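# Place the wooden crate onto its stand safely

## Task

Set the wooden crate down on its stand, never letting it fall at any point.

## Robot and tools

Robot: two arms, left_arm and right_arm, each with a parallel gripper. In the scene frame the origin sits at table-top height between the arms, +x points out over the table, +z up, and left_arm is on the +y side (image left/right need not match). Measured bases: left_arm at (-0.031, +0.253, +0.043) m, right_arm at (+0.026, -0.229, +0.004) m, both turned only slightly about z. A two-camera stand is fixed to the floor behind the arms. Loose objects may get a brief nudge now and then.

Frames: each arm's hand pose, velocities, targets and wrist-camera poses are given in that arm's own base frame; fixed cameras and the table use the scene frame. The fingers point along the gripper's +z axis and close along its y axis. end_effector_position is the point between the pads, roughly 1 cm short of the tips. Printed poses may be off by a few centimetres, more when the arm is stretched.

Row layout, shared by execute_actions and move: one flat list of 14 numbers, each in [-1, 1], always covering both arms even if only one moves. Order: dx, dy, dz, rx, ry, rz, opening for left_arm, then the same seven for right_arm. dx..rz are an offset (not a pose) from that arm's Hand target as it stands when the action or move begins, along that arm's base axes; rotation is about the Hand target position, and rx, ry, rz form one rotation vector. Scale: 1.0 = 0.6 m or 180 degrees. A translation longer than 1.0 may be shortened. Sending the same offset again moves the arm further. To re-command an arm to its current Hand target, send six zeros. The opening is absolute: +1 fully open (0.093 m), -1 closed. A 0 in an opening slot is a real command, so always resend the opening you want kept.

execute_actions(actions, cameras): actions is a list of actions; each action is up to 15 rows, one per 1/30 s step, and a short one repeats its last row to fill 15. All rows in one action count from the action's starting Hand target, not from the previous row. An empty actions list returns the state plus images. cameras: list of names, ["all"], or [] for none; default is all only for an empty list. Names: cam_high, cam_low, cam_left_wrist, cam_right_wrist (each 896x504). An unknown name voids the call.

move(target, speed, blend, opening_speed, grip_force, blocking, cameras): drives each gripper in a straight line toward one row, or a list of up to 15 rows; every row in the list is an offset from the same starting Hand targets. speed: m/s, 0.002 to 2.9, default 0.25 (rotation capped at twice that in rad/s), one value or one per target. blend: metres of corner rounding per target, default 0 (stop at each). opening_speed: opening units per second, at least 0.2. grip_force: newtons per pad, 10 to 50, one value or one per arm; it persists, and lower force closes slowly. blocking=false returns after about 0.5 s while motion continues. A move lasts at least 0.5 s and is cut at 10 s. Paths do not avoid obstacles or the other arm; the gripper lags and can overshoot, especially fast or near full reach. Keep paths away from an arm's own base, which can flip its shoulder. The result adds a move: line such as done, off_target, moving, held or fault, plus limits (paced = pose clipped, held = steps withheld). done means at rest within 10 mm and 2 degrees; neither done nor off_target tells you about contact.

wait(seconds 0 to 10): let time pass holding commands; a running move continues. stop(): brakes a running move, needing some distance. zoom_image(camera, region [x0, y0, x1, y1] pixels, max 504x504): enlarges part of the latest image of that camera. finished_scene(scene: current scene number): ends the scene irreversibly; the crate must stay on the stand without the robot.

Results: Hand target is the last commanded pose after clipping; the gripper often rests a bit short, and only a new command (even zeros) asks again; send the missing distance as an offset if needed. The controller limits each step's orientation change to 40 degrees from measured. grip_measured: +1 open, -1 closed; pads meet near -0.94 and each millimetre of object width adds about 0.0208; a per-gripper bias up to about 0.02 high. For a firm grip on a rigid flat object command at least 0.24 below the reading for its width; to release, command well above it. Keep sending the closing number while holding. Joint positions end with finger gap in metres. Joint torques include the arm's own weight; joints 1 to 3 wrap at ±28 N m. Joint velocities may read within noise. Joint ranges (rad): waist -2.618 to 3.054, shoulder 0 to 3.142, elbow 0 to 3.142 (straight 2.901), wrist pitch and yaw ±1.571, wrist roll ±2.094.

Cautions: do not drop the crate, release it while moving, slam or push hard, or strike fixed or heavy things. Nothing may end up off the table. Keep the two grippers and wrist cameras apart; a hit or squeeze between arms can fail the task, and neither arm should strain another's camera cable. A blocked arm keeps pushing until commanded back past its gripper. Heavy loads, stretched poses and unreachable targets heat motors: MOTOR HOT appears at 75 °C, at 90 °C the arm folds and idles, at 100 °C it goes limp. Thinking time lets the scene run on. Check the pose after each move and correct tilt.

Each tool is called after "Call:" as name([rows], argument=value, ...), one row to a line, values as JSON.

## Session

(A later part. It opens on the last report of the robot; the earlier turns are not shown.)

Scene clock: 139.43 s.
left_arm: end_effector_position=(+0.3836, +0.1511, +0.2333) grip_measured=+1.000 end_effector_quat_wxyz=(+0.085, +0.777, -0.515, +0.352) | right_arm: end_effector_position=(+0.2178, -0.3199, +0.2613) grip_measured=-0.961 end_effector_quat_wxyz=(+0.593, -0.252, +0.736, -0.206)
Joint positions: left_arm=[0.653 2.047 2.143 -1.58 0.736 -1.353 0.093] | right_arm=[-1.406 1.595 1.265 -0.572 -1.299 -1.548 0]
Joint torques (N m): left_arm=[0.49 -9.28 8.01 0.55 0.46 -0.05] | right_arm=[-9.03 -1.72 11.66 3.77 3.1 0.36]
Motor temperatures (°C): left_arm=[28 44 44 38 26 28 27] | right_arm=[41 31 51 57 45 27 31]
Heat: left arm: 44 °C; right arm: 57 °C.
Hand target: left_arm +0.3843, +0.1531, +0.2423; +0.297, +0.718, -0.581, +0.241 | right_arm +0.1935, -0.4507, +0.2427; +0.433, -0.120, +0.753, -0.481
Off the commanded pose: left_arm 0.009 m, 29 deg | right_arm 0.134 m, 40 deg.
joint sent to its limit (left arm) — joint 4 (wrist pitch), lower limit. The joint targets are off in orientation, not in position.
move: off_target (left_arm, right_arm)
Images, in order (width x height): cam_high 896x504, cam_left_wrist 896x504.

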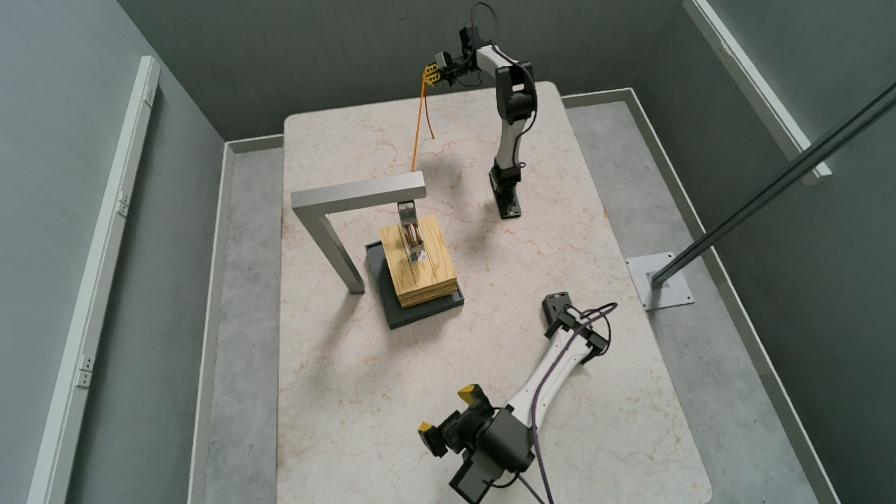

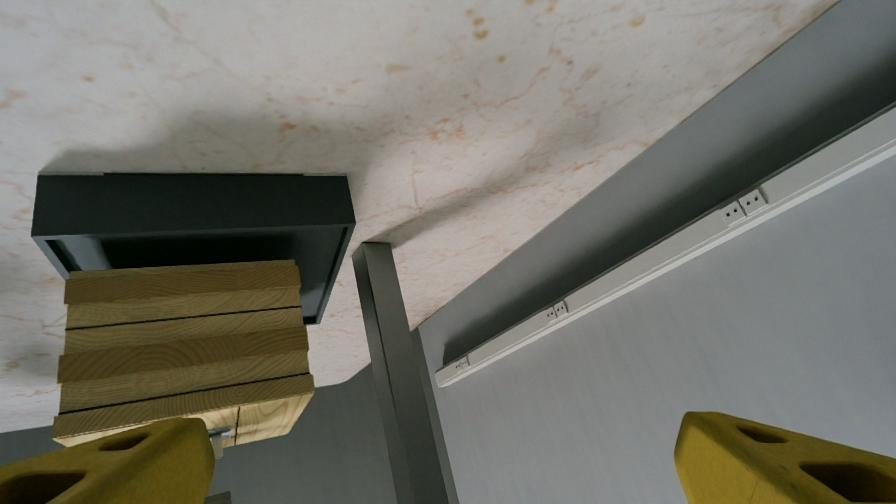

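Call:
move(target=[0,0,0,0,0,0,1,0.02,0.1,0,0,0,0.03,-1], speed=0.04, cameras=["all"])

Call:
zoom_image(camera="cam_low", region=[400, 150, 700, 310])

Call:
zoom_image(camera="cam_high", region=[340, 200, 520, 360])

Call:
zoom_image(camera="cam_left_wrist", region=[0, 140, 400, 450])

Scene clock: 148.10 s.
left_arm: end_effector_position=(+0.3838, +0.1508, +0.2336) grip_measured=+1.000 end_effector_quat_wxyz=(+0.086, +0.778, -0.514, +0.352) | right_arm: end_effector_position=(+0.2297, -0.3196, +0.2455) grip_measured=-0.962 end_effector_quat_wxyz=(+0.552, -0.252, +0.718, -0.342)
Joint positions: left_arm=[0.653 2.047 2.143 -1.58 0.738 -1.355 0.093] | right_arm=[-1.338 1.427 0.875 0.201 -1.096 -1.207 0]
Joint torques (N m): left_arm=[0.55 -9.37 7.98 0.54 0.48 -0.07] | right_arm=[-4.72 -4.7 7.06 2.52 2.91 0.23]
Motor temperatures (°C): left_arm=[28 44 44 37 26 28 26] | right_arm=[41 31 51 56 45 27 31]
Heat: left arm: 44 °C; right arm: 56 °C.
Hand target: left_arm +0.3843, +0.1531, +0.2423; +0.297, +0.718, -0.581, +0.241 | right_arm +0.2055, -0.3907, +0.2428; +0.455, -0.156, +0.746, -0.460
Off the commanded pose: left_arm 0.009 m, 29 deg | right_arm 0.075 m, 21 deg.
joint sent to its limit (left arm) — joint 4 (wrist pitch), lower limit. The joint targets are off in orientation, not in position.
move: off_target (left_arm, right_arm)

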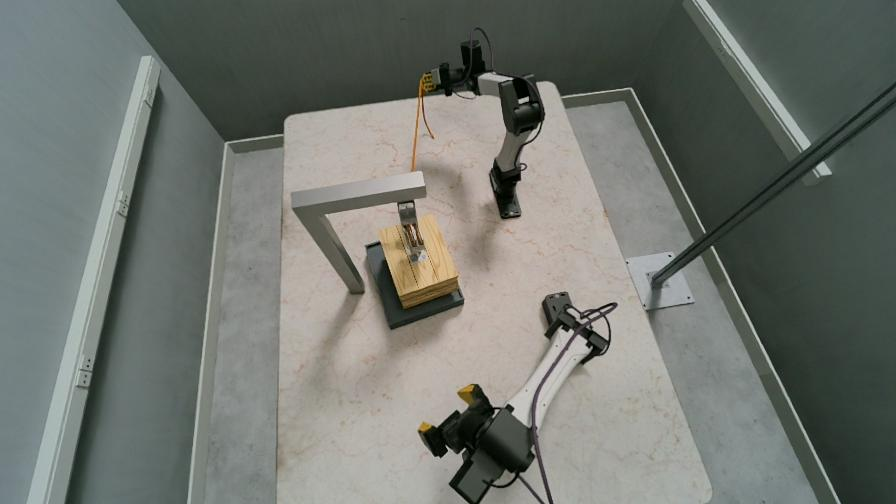

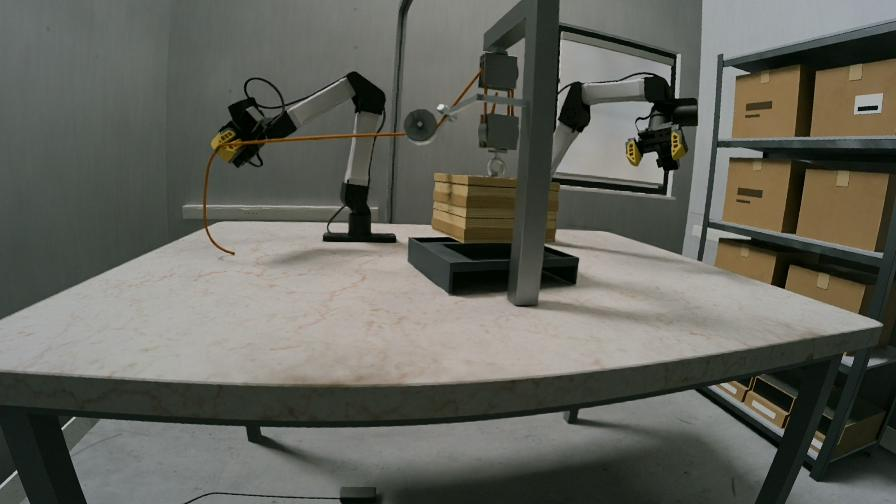

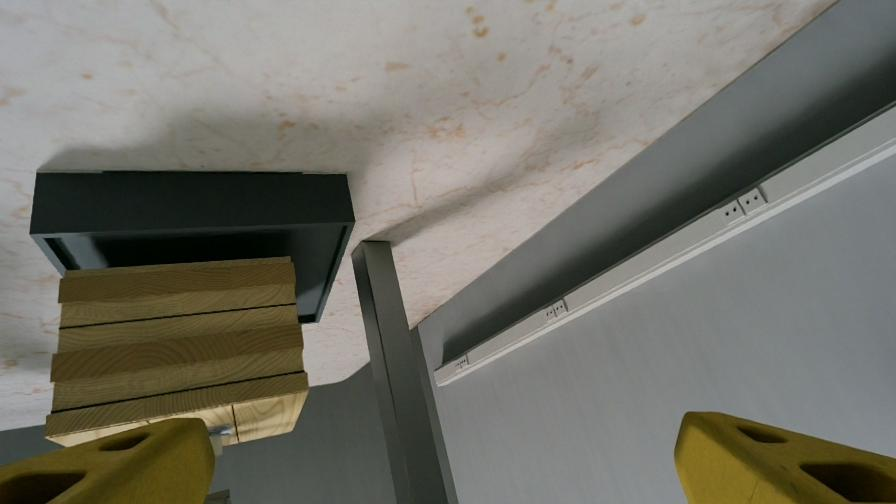

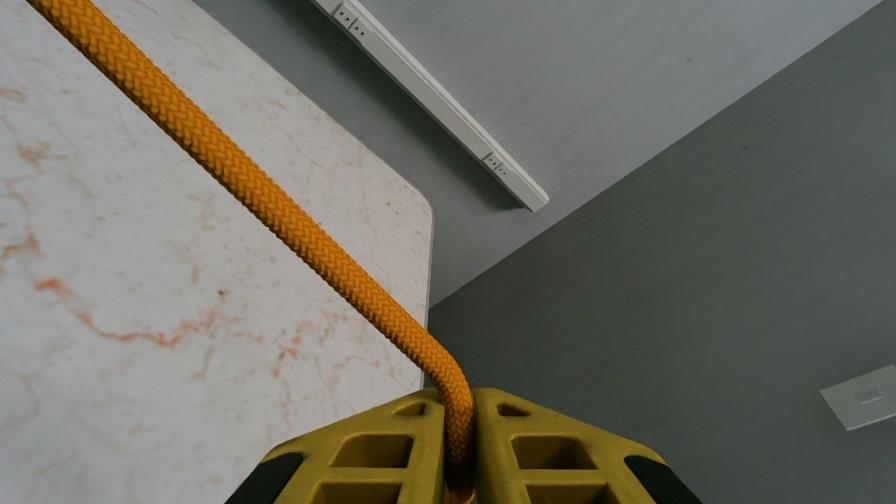

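Scaled by 1.680 from the camera's 896x504 image, which has a finer 1280x720 frame.

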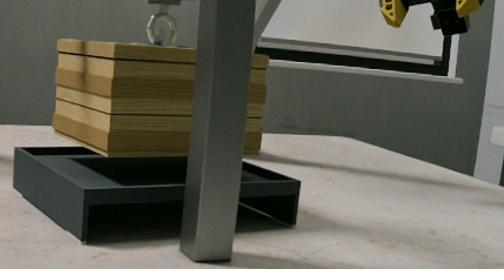

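Scaled by 2.800 from the camera's 896x504 image, which has a finer 1280x720 frame.

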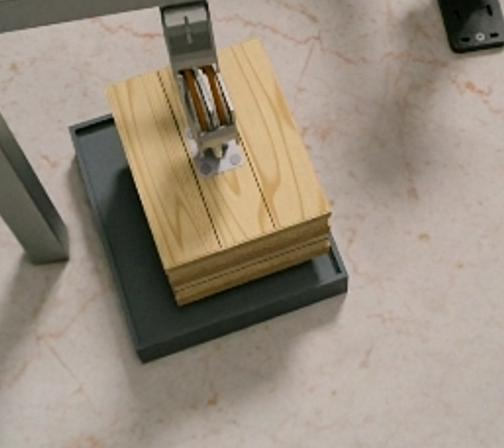

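Scaled by 1.260 from the camera's 896x504 image, which has a finer 1280x720 frame.

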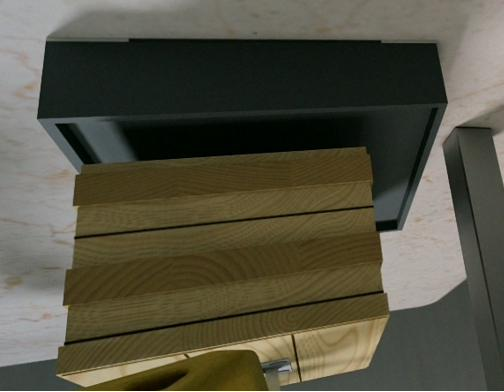

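Call:
move(target=[0,0,0,0,0,0,1,0.02,0.1,0.02,0,0,0.03,-1], speed=0.04, cameras=["cam_high","cam_low","cam_left_wrist"])

Call:
zoom_image(camera="cam_left_wrist", region=[0, 140, 400, 450])

Call:
zoom_image(camera="cam_high", region=[340, 200, 520, 360])

Scene clock: 152.23 s.
left_arm: end_effector_position=(+0.3838, +0.1508, +0.2336) grip_measured=+1.000 end_effector_quat_wxyz=(+0.086, +0.778, -0.514, +0.352) | right_arm: end_effector_position=(+0.2365, -0.2721, +0.2598) grip_measured=-0.962 end_effector_quat_wxyz=(+0.554, -0.278, +0.700, -0.354)
Joint positions: left_arm=[0.653 2.047 2.143 -1.58 0.738 -1.355 0.093] | right_arm=[-1.277 1.244 0.764 0.194 -1.069 -1.199 0]
Joint torques (N m): left_arm=[0.59 -9.29 7.99 0.55 0.5 -0.09] | right_arm=[-4.37 -3.18 6.83 2.12 2.47 0.21]
Motor temperatures (°C): left_arm=[28 44 44 37 26 28 26] | right_arm=[40 31 51 55 45 27 31]
Heat: left arm: 44 °C; right arm: 55 °C.
Hand target: left_arm +0.3843, +0.1531, +0.2423; +0.297, +0.718, -0.581, +0.241 | right_arm +0.2175, -0.3307, +0.2547; +0.476, -0.191, +0.738, -0.438
Off the commanded pose: left_arm 0.009 m, 29 deg | right_arm 0.062 m, 17 deg.
joint sent to its limit (left arm) — joint 4 (wrist pitch), lower limit. The joint targets are off in orientation, not in position.
move: off_target (left_arm, right_arm)
Images, in order (width x height): cam_high 896x504, cam_low 896x504, cam_left_wrist 896x504.

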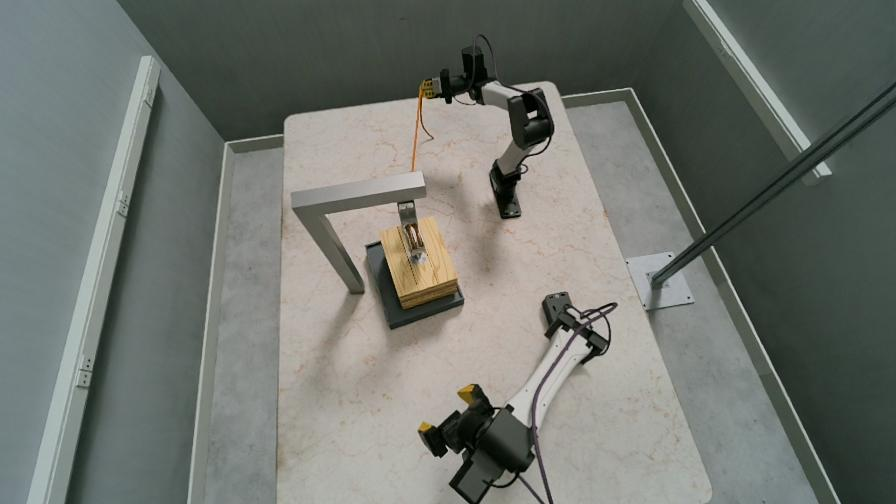

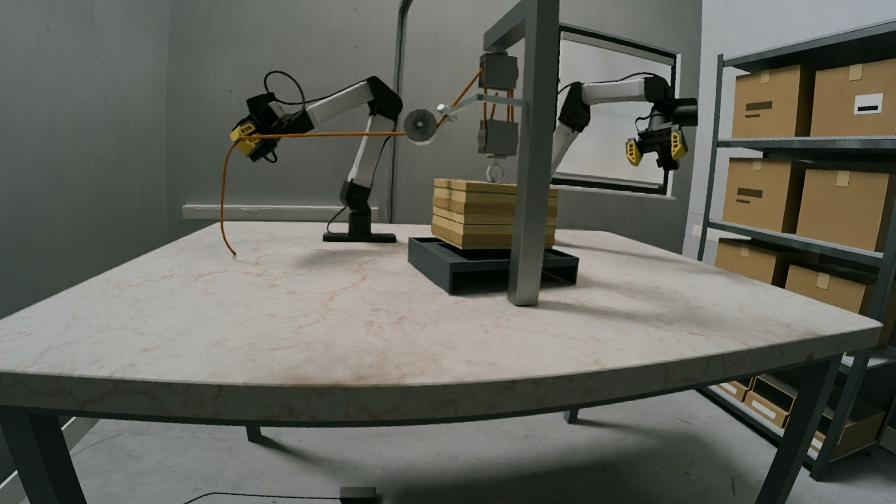

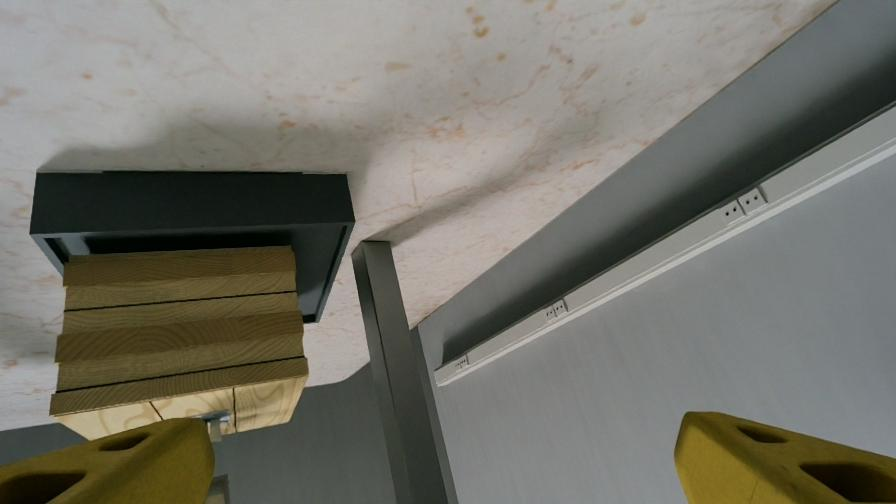

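Scaled by 1.260 from the camera's 896x504 image, which has a finer 1280x720 frame.

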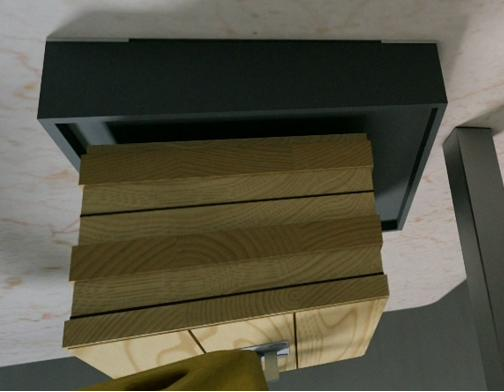

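Scaled by 2.800 from the camera's 896x504 image, which has a finer 1280x720 frame.

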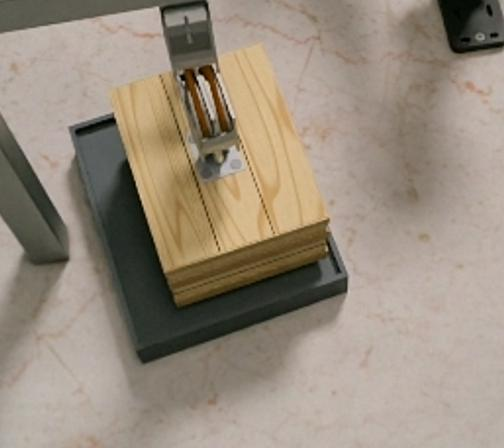

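Call:
move(target=[0,0,0,0,0,0,1,0.01,0.07,0.0,0,0,0.02,-1], speed=0.04, cameras=["cam_high","cam_low","cam_left_wrist"])

Call:
zoom_image(camera="cam_left_wrist", region=[0, 140, 400, 450])

Call:
zoom_image(camera="cam_low", region=[400, 150, 700, 310])

Call:
zoom_image(camera="cam_high", region=[340, 200, 520, 360])

Scene clock: 155.20 s.
left_arm: end_effector_position=(+0.3838, +0.1508, +0.2336) grip_measured=+1.000 end_effector_quat_wxyz=(+0.086, +0.778, -0.514, +0.352) | right_arm: end_effector_position=(+0.2372, -0.2330, +0.2621) grip_measured=-0.962 end_effector_quat_wxyz=(+0.564, -0.297, +0.690, -0.344)
Joint positions: left_arm=[0.653 2.047 2.143 -1.58 0.738 -1.355 0.093] | right_arm=[-1.24 1.108 0.685 0.146 -1.083 -1.199 0]
Joint torques (N m): left_arm=[0.47 -9.33 7.97 0.54 0.49 -0.07] | right_arm=[-3.97 -2.1 6.64 2.02 2.42 0.14]
Heat: left arm: 44 °C; right arm: 54 °C.
Hand target: left_arm +0.3843, +0.1531, +0.2423; +0.297, +0.718, -0.581, +0.241 | right_arm +0.2235, -0.2887, +0.2549; +0.490, -0.214, +0.732, -0.423
Off the commanded pose: left_arm 0.009 m, 29 deg | right_arm 0.058 m, 16 deg.
joint sent to its limit (left arm) — joint 4 (wrist pitch), lower limit. The joint targets are off in orientation, not in position.
move: off_target (left_arm, right_arm)
Images, in order (width x height): cam_high 896x504, cam_low 896x504, cam_left_wrist 896x504.

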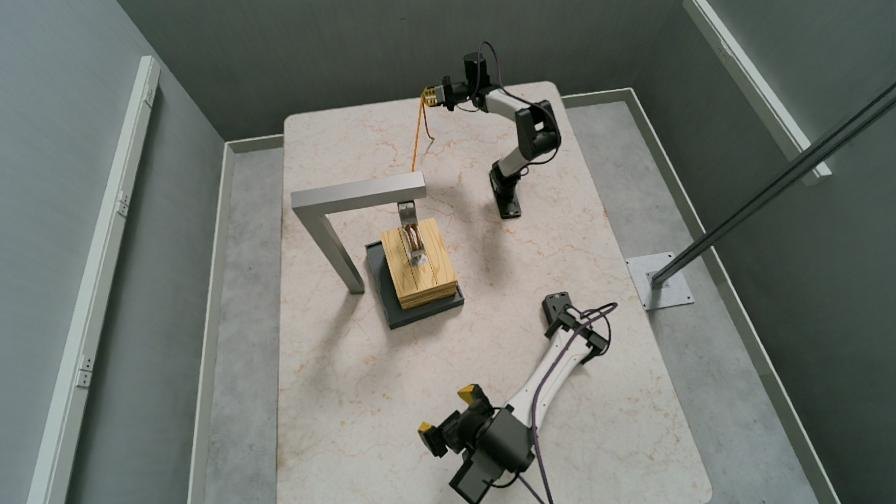

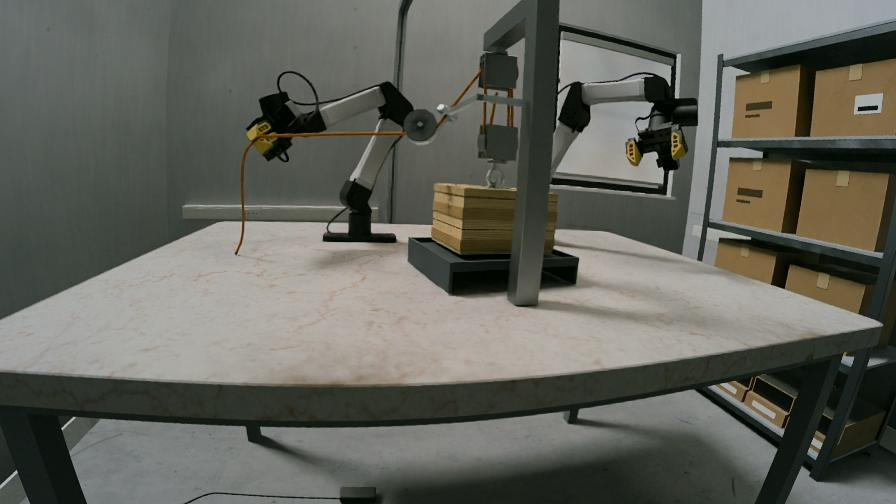

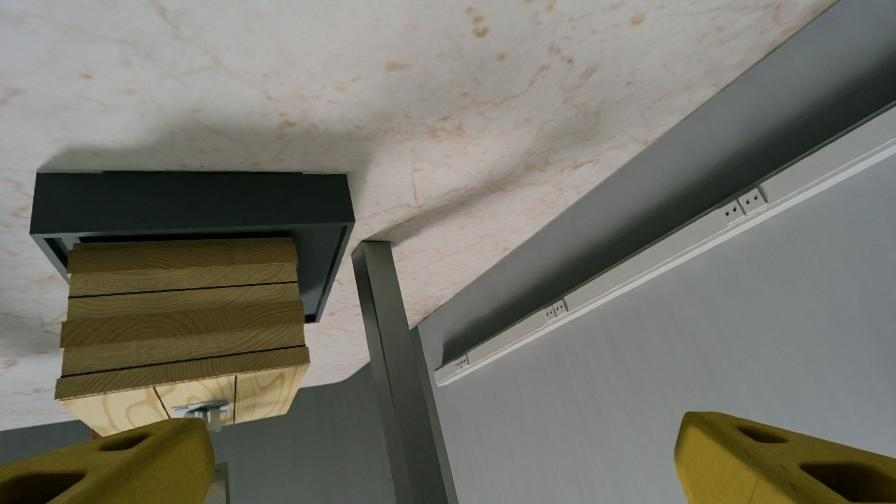

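Scaled by 1.260 from the camera's 896x504 image, which has a finer 1280x720 frame.

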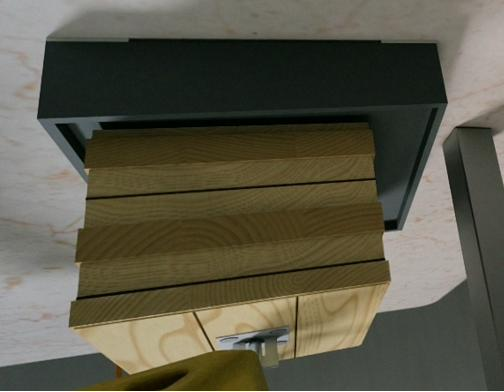

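Scaled by 1.680 from the camera's 896x504 image, which has a finer 1280x720 frame.

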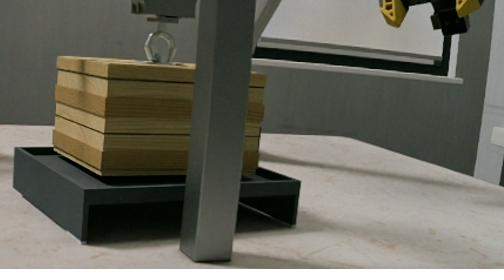

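Scaled by 2.800 from the camera's 896x504 image, which has a finer 1280x720 frame.

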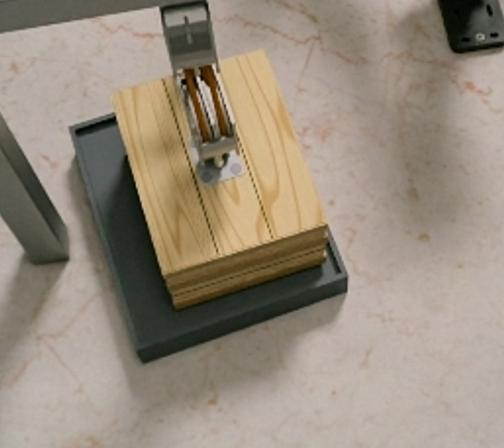

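Call:
move(target=[0,0,0,0,0,0,1,0.01,0.09,0.0,0,0,0.02,-1], speed=0.04, cameras=["cam_high","cam_low","cam_left_wrist"])

Call:
zoom_image(camera="cam_left_wrist", region=[0, 140, 400, 450])

Call:
zoom_image(camera="cam_low", region=[400, 150, 700, 310])

Call:
zoom_image(camera="cam_high", region=[340, 200, 520, 360])

Scene clock: 158.77 s.
left_arm: end_effector_position=(+0.3838, +0.1508, +0.2336) grip_measured=+1.000 end_effector_quat_wxyz=(+0.086, +0.778, -0.514, +0.352) | right_arm: end_effector_position=(+0.2383, -0.1997, +0.2593) grip_measured=-0.963 end_effector_quat_wxyz=(+0.550, -0.293, +0.697, -0.355)
Joint positions: left_arm=[0.653 2.047 2.143 -1.58 0.738 -1.355 0.093] | right_arm=[-1.161 0.936 0.601 0.078 -0.971 -1.185 0]
Joint torques (N m): left_arm=[0.5 -9.33 8.01 0.54 0.51 -0.07] | right_arm=[-2.32 -1.47 6.26 2.04 1.64 0.17]
Heat: left arm: 44 °C; right arm: 52 °C.
Hand target: left_arm +0.3843, +0.1531, +0.2423; +0.297, +0.718, -0.581, +0.241 | right_arm +0.2295, -0.2346, +0.2548; +0.503, -0.237, +0.725, -0.407
Off the commanded pose: left_arm 0.009 m, 29 deg | right_arm 0.036 m, 11 deg.
joint sent to its limit (left arm) — joint 4 (wrist pitch), lower limit. The joint targets are off in orientation, not in position.
move: off_target (left_arm, right_arm)
Images, in order (width x height): cam_high 896x504, cam_low 896x504, cam_left_wrist 896x504.

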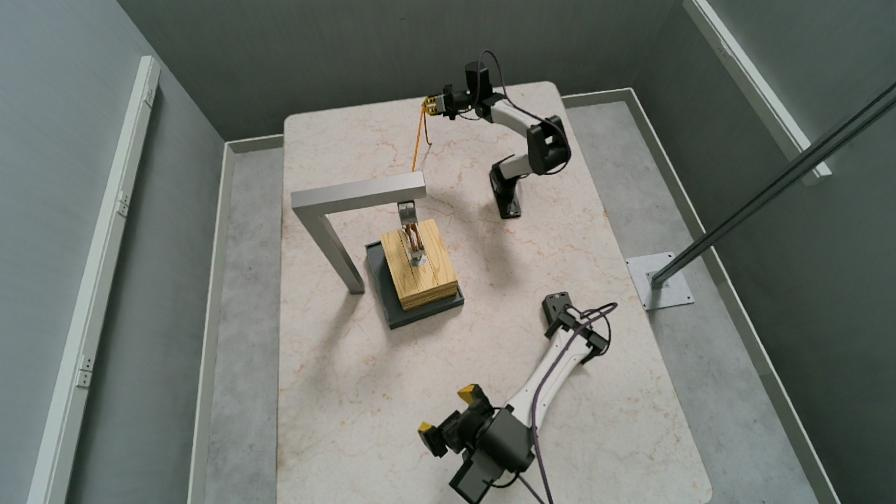

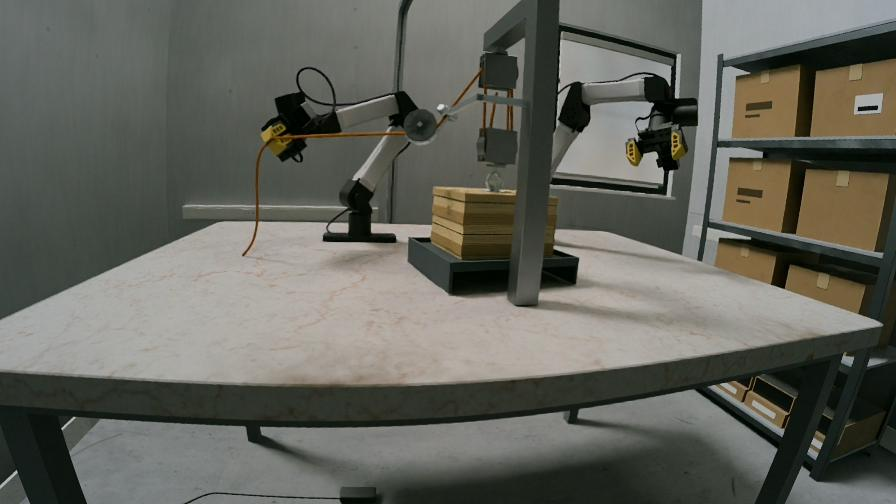

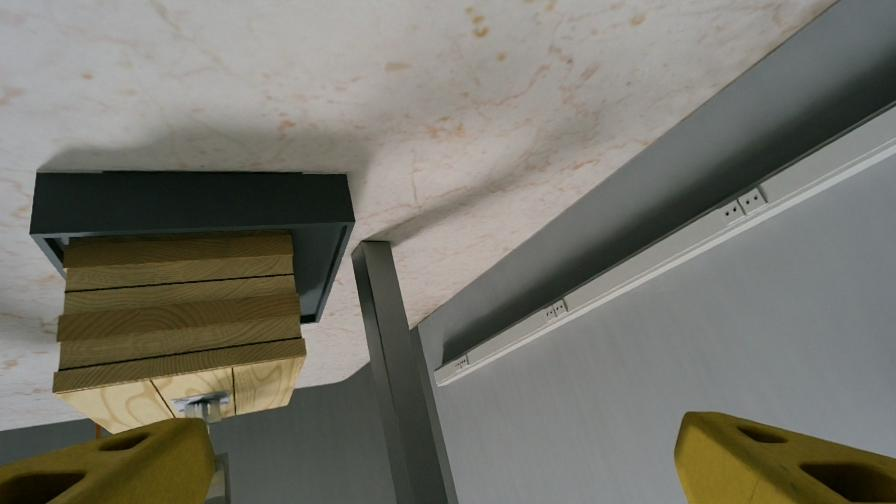

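Scaled by 1.260 from the camera's 896x504 image, which has a finer 1280x720 frame.

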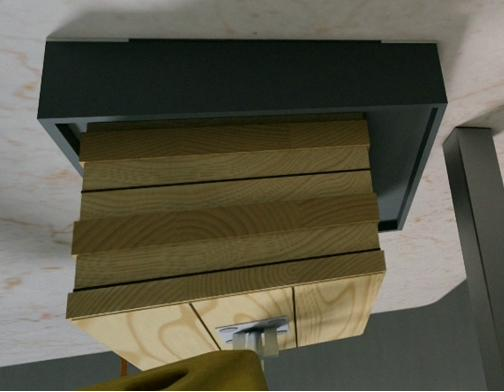

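Scaled by 1.680 from the camera's 896x504 image, which has a finer 1280x720 frame.

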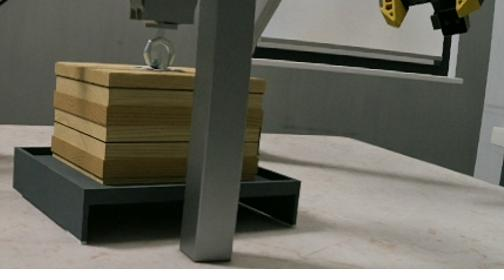

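Scaled by 2.800 from the camera's 896x504 image, which has a finer 1280x720 frame.

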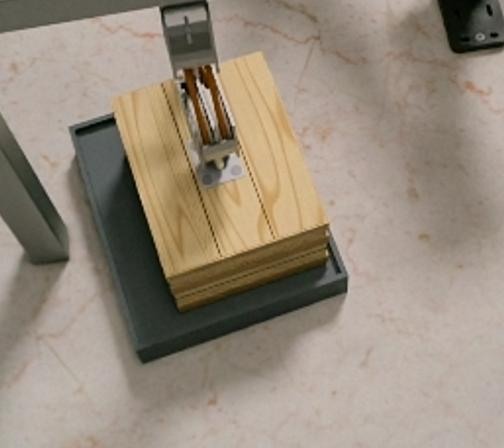

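Call:
move(target=[0,0,0,0,0,0,1,0.02,0.18,-0.03,0,0,0.03,-1], speed=0.06, cameras=["cam_low","cam_left_wrist","cam_right_wrist"])

Call:
zoom_image(camera="cam_left_wrist", region=[0, 140, 400, 450])

Call:
zoom_image(camera="cam_low", region=[400, 80, 660, 310])

Scene clock: 162.47 s.
left_arm: end_effector_position=(+0.3838, +0.1508, +0.2336) grip_measured=+1.000 end_effector_quat_wxyz=(+0.086, +0.778, -0.514, +0.352) | right_arm: end_effector_position=(+0.2422, -0.1282, +0.2421) grip_measured=-0.963 end_effector_quat_wxyz=(+0.522, -0.275, +0.707, -0.390)
Joint positions: left_arm=[0.653 2.047 2.143 -1.58 0.738 -1.355 0.093] | right_arm=[-0.796 0.541 0.423 -0.056 -0.518 -1.1 0]
Joint torques (N m): left_arm=[0.53 -9.37 7.88 0.53 0.49 -0.09] | right_arm=[0.27 -0.16 6.12 1.93 0.02 0.14]
Heat: left arm: 44 °C; right arm: 51 °C.
Hand target: left_arm +0.3843, +0.1531, +0.2423; +0.297, +0.718, -0.581, +0.241 | right_arm +0.2415, -0.1268, +0.2368; +0.521, -0.270, +0.713, -0.383
Off the commanded pose: left_arm 0.009 m, 29 deg | right_arm 0.006 m, 1 deg.
joint sent to its limit (left arm) — joint 4 (wrist pitch), lower limit. The joint targets are off in orientation, not in position.
move: off_target (left_arm)
Images, in order (width x height): cam_low 896x504, cam_left_wrist 896x504, cam_right_wrist 896x504.

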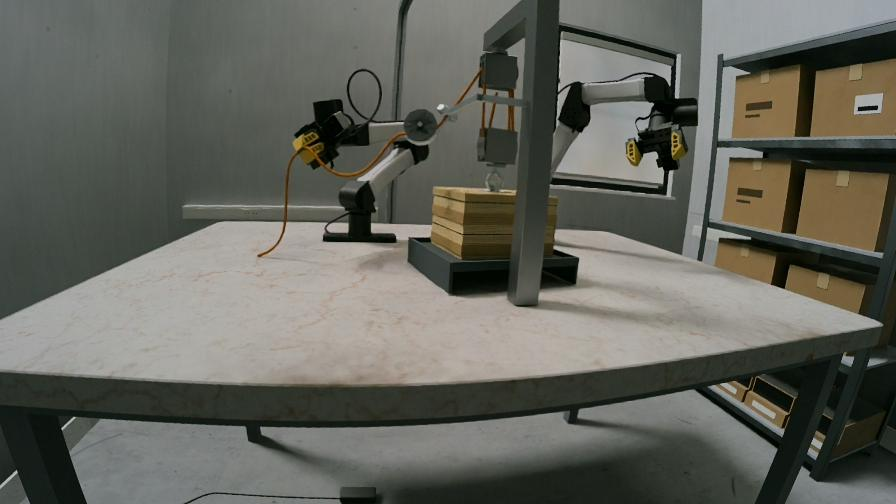

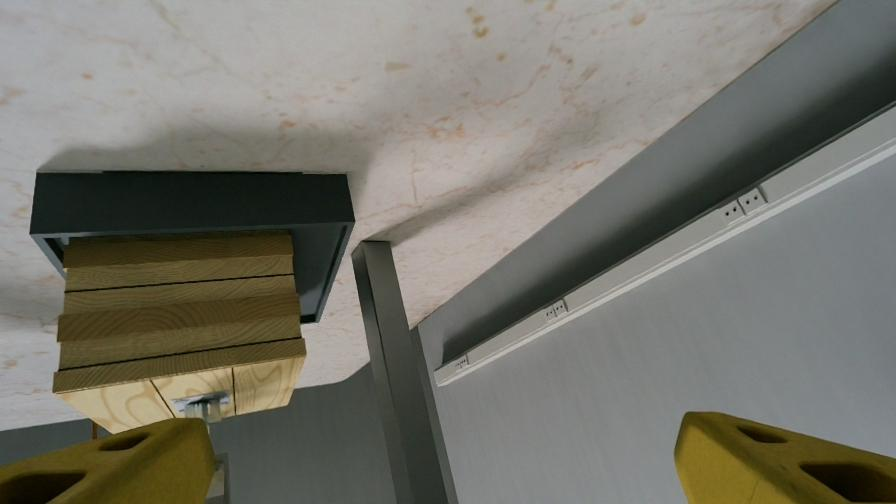

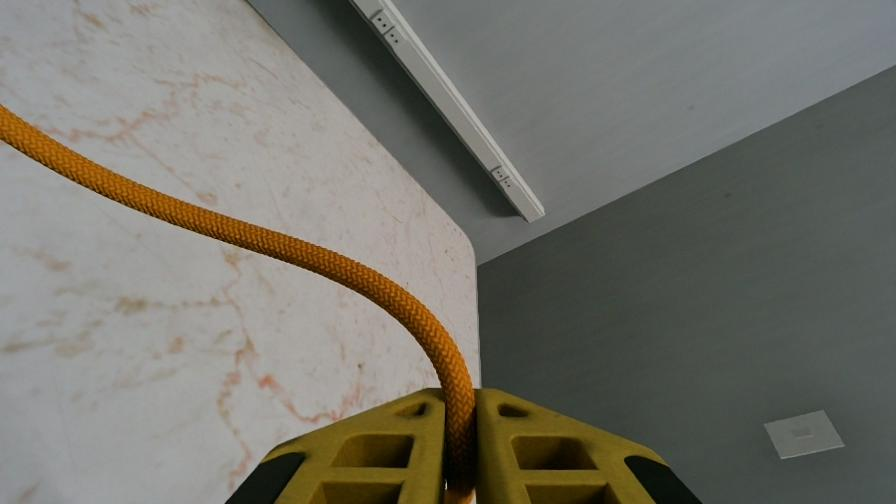

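Scaled by 1.260 from the camera's 896x504 image, which has a finer 1280x720 frame.

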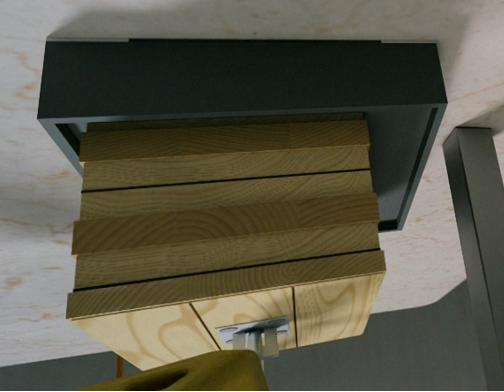

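Scaled by 1.938 from the camera's 896x504 image, which has a finer 1280x720 frame.

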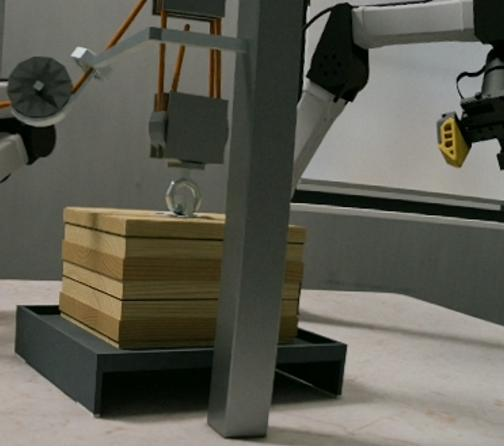

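Call:
move([
  [0,0,0,0,0,0,1,0,0,-0.05,0,0,0,0],
  [0,0,0,0,0,0,1,-0.12,-0.02,-0.05,0,0,0,0],
], speed=0.15, opening_speed=1.5, cameras=["all"])

Call:
zoom_image(camera="cam_high", region=[340, 200, 520, 360])

Scene clock: 167.87 s.
left_arm: end_effector_position=(+0.3838, +0.1508, +0.2336) grip_measured=+1.000 end_effector_quat_wxyz=(+0.086, +0.778, -0.514, +0.352) | right_arm: end_effector_position=(+0.1699, -0.1391, +0.2002) grip_measured=-0.003 end_effector_quat_wxyz=(+0.520, -0.266, +0.716, -0.383)
Joint positions: left_arm=[0.653 2.047 2.143 -1.58 0.738 -1.355 0.093] | right_arm=[-1.462 0.406 0.327 -0.341 -1.151 -1.378 0.045]
Joint torques (N m): left_arm=[0.49 -9.18 7.99 0.52 0.47 -0.08] | right_arm=[-0.81 2.32 8.4 1.47 -0.43 -0.06]
Motor temperatures (°C): left_arm=[28 44 44 37 26 28 26] | right_arm=[38 31 49 50 42 27 31]
Heat: left arm: 44 °C; right arm: 50 °C.
Hand target: left_arm +0.3843, +0.1531, +0.2423; +0.297, +0.718, -0.581, +0.241 | right_arm +0.1695, -0.1387, +0.2067; +0.521, -0.270, +0.713, -0.383
Off the commanded pose: left_arm 0.009 m, 29 deg | right_arm 0.007 m, 1 deg.
joint sent to its limit (left arm) — joint 4 (wrist pitch), lower limit. The joint targets are off in orientation, not in position.
move: off_target (left_arm)

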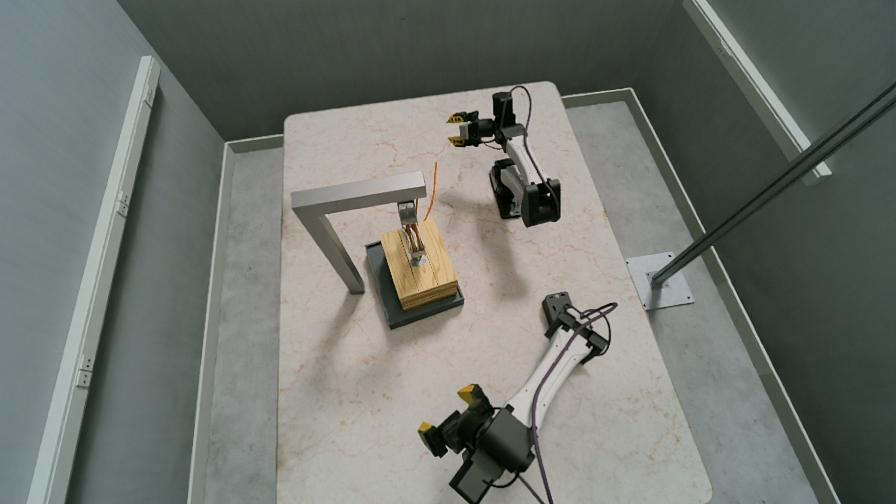

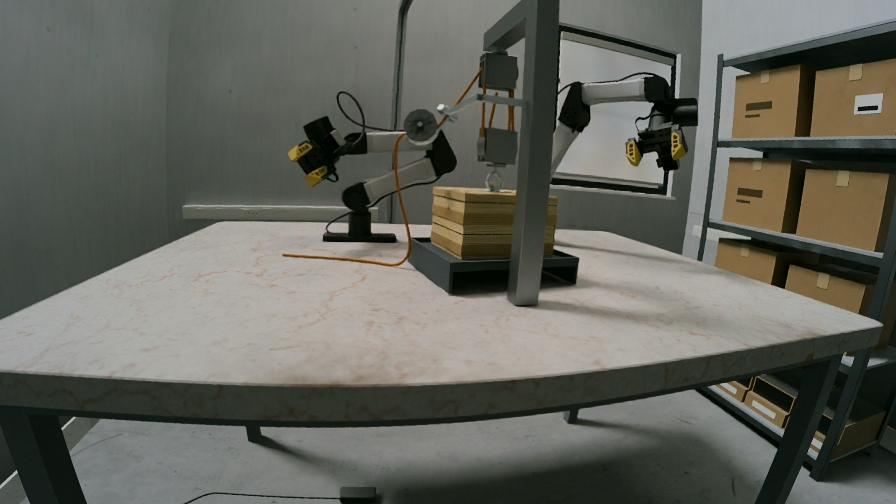

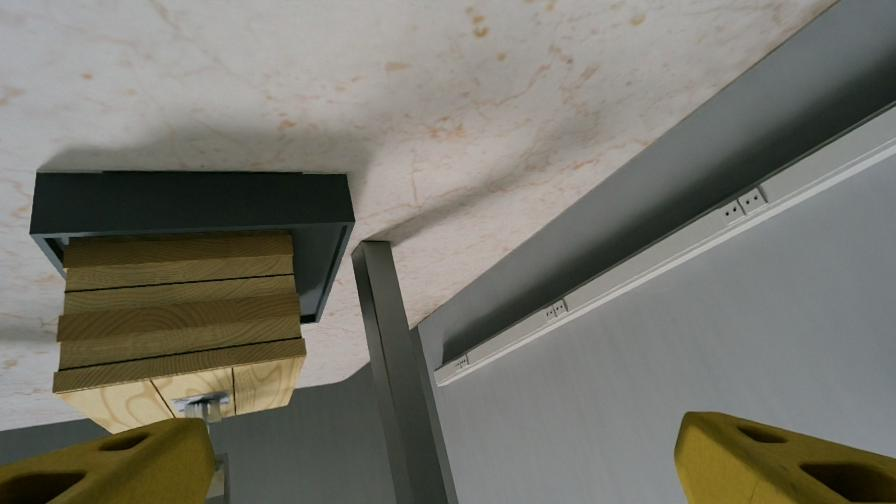

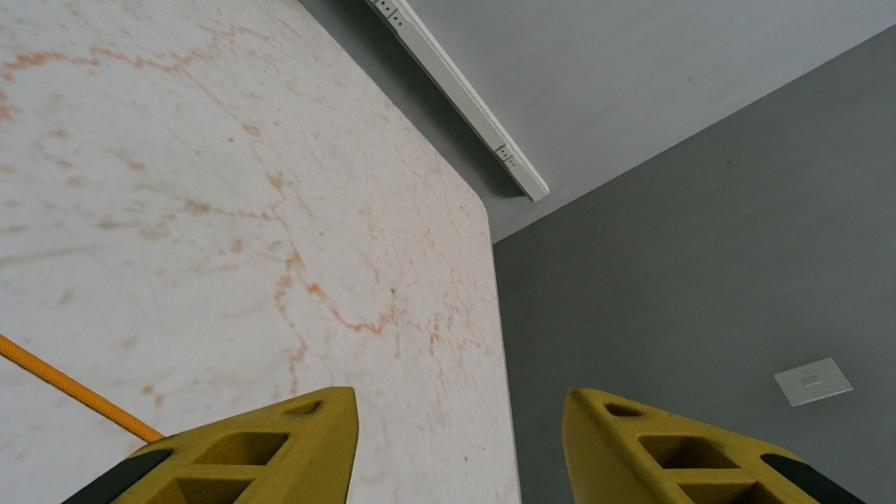

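Scaled by 2.800 from the camera's 896x504 image, which has a finer 1280x720 frame.

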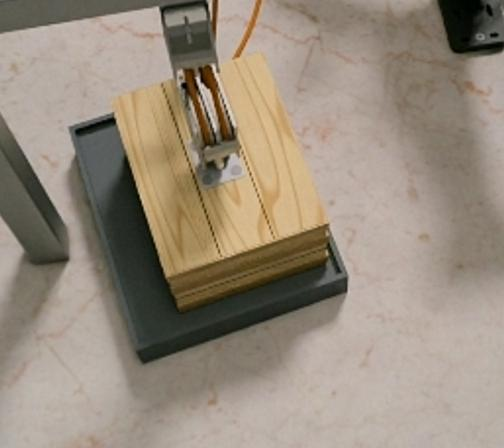

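Call:
finished_scene(scene=1)

The scene is finished: the task was done.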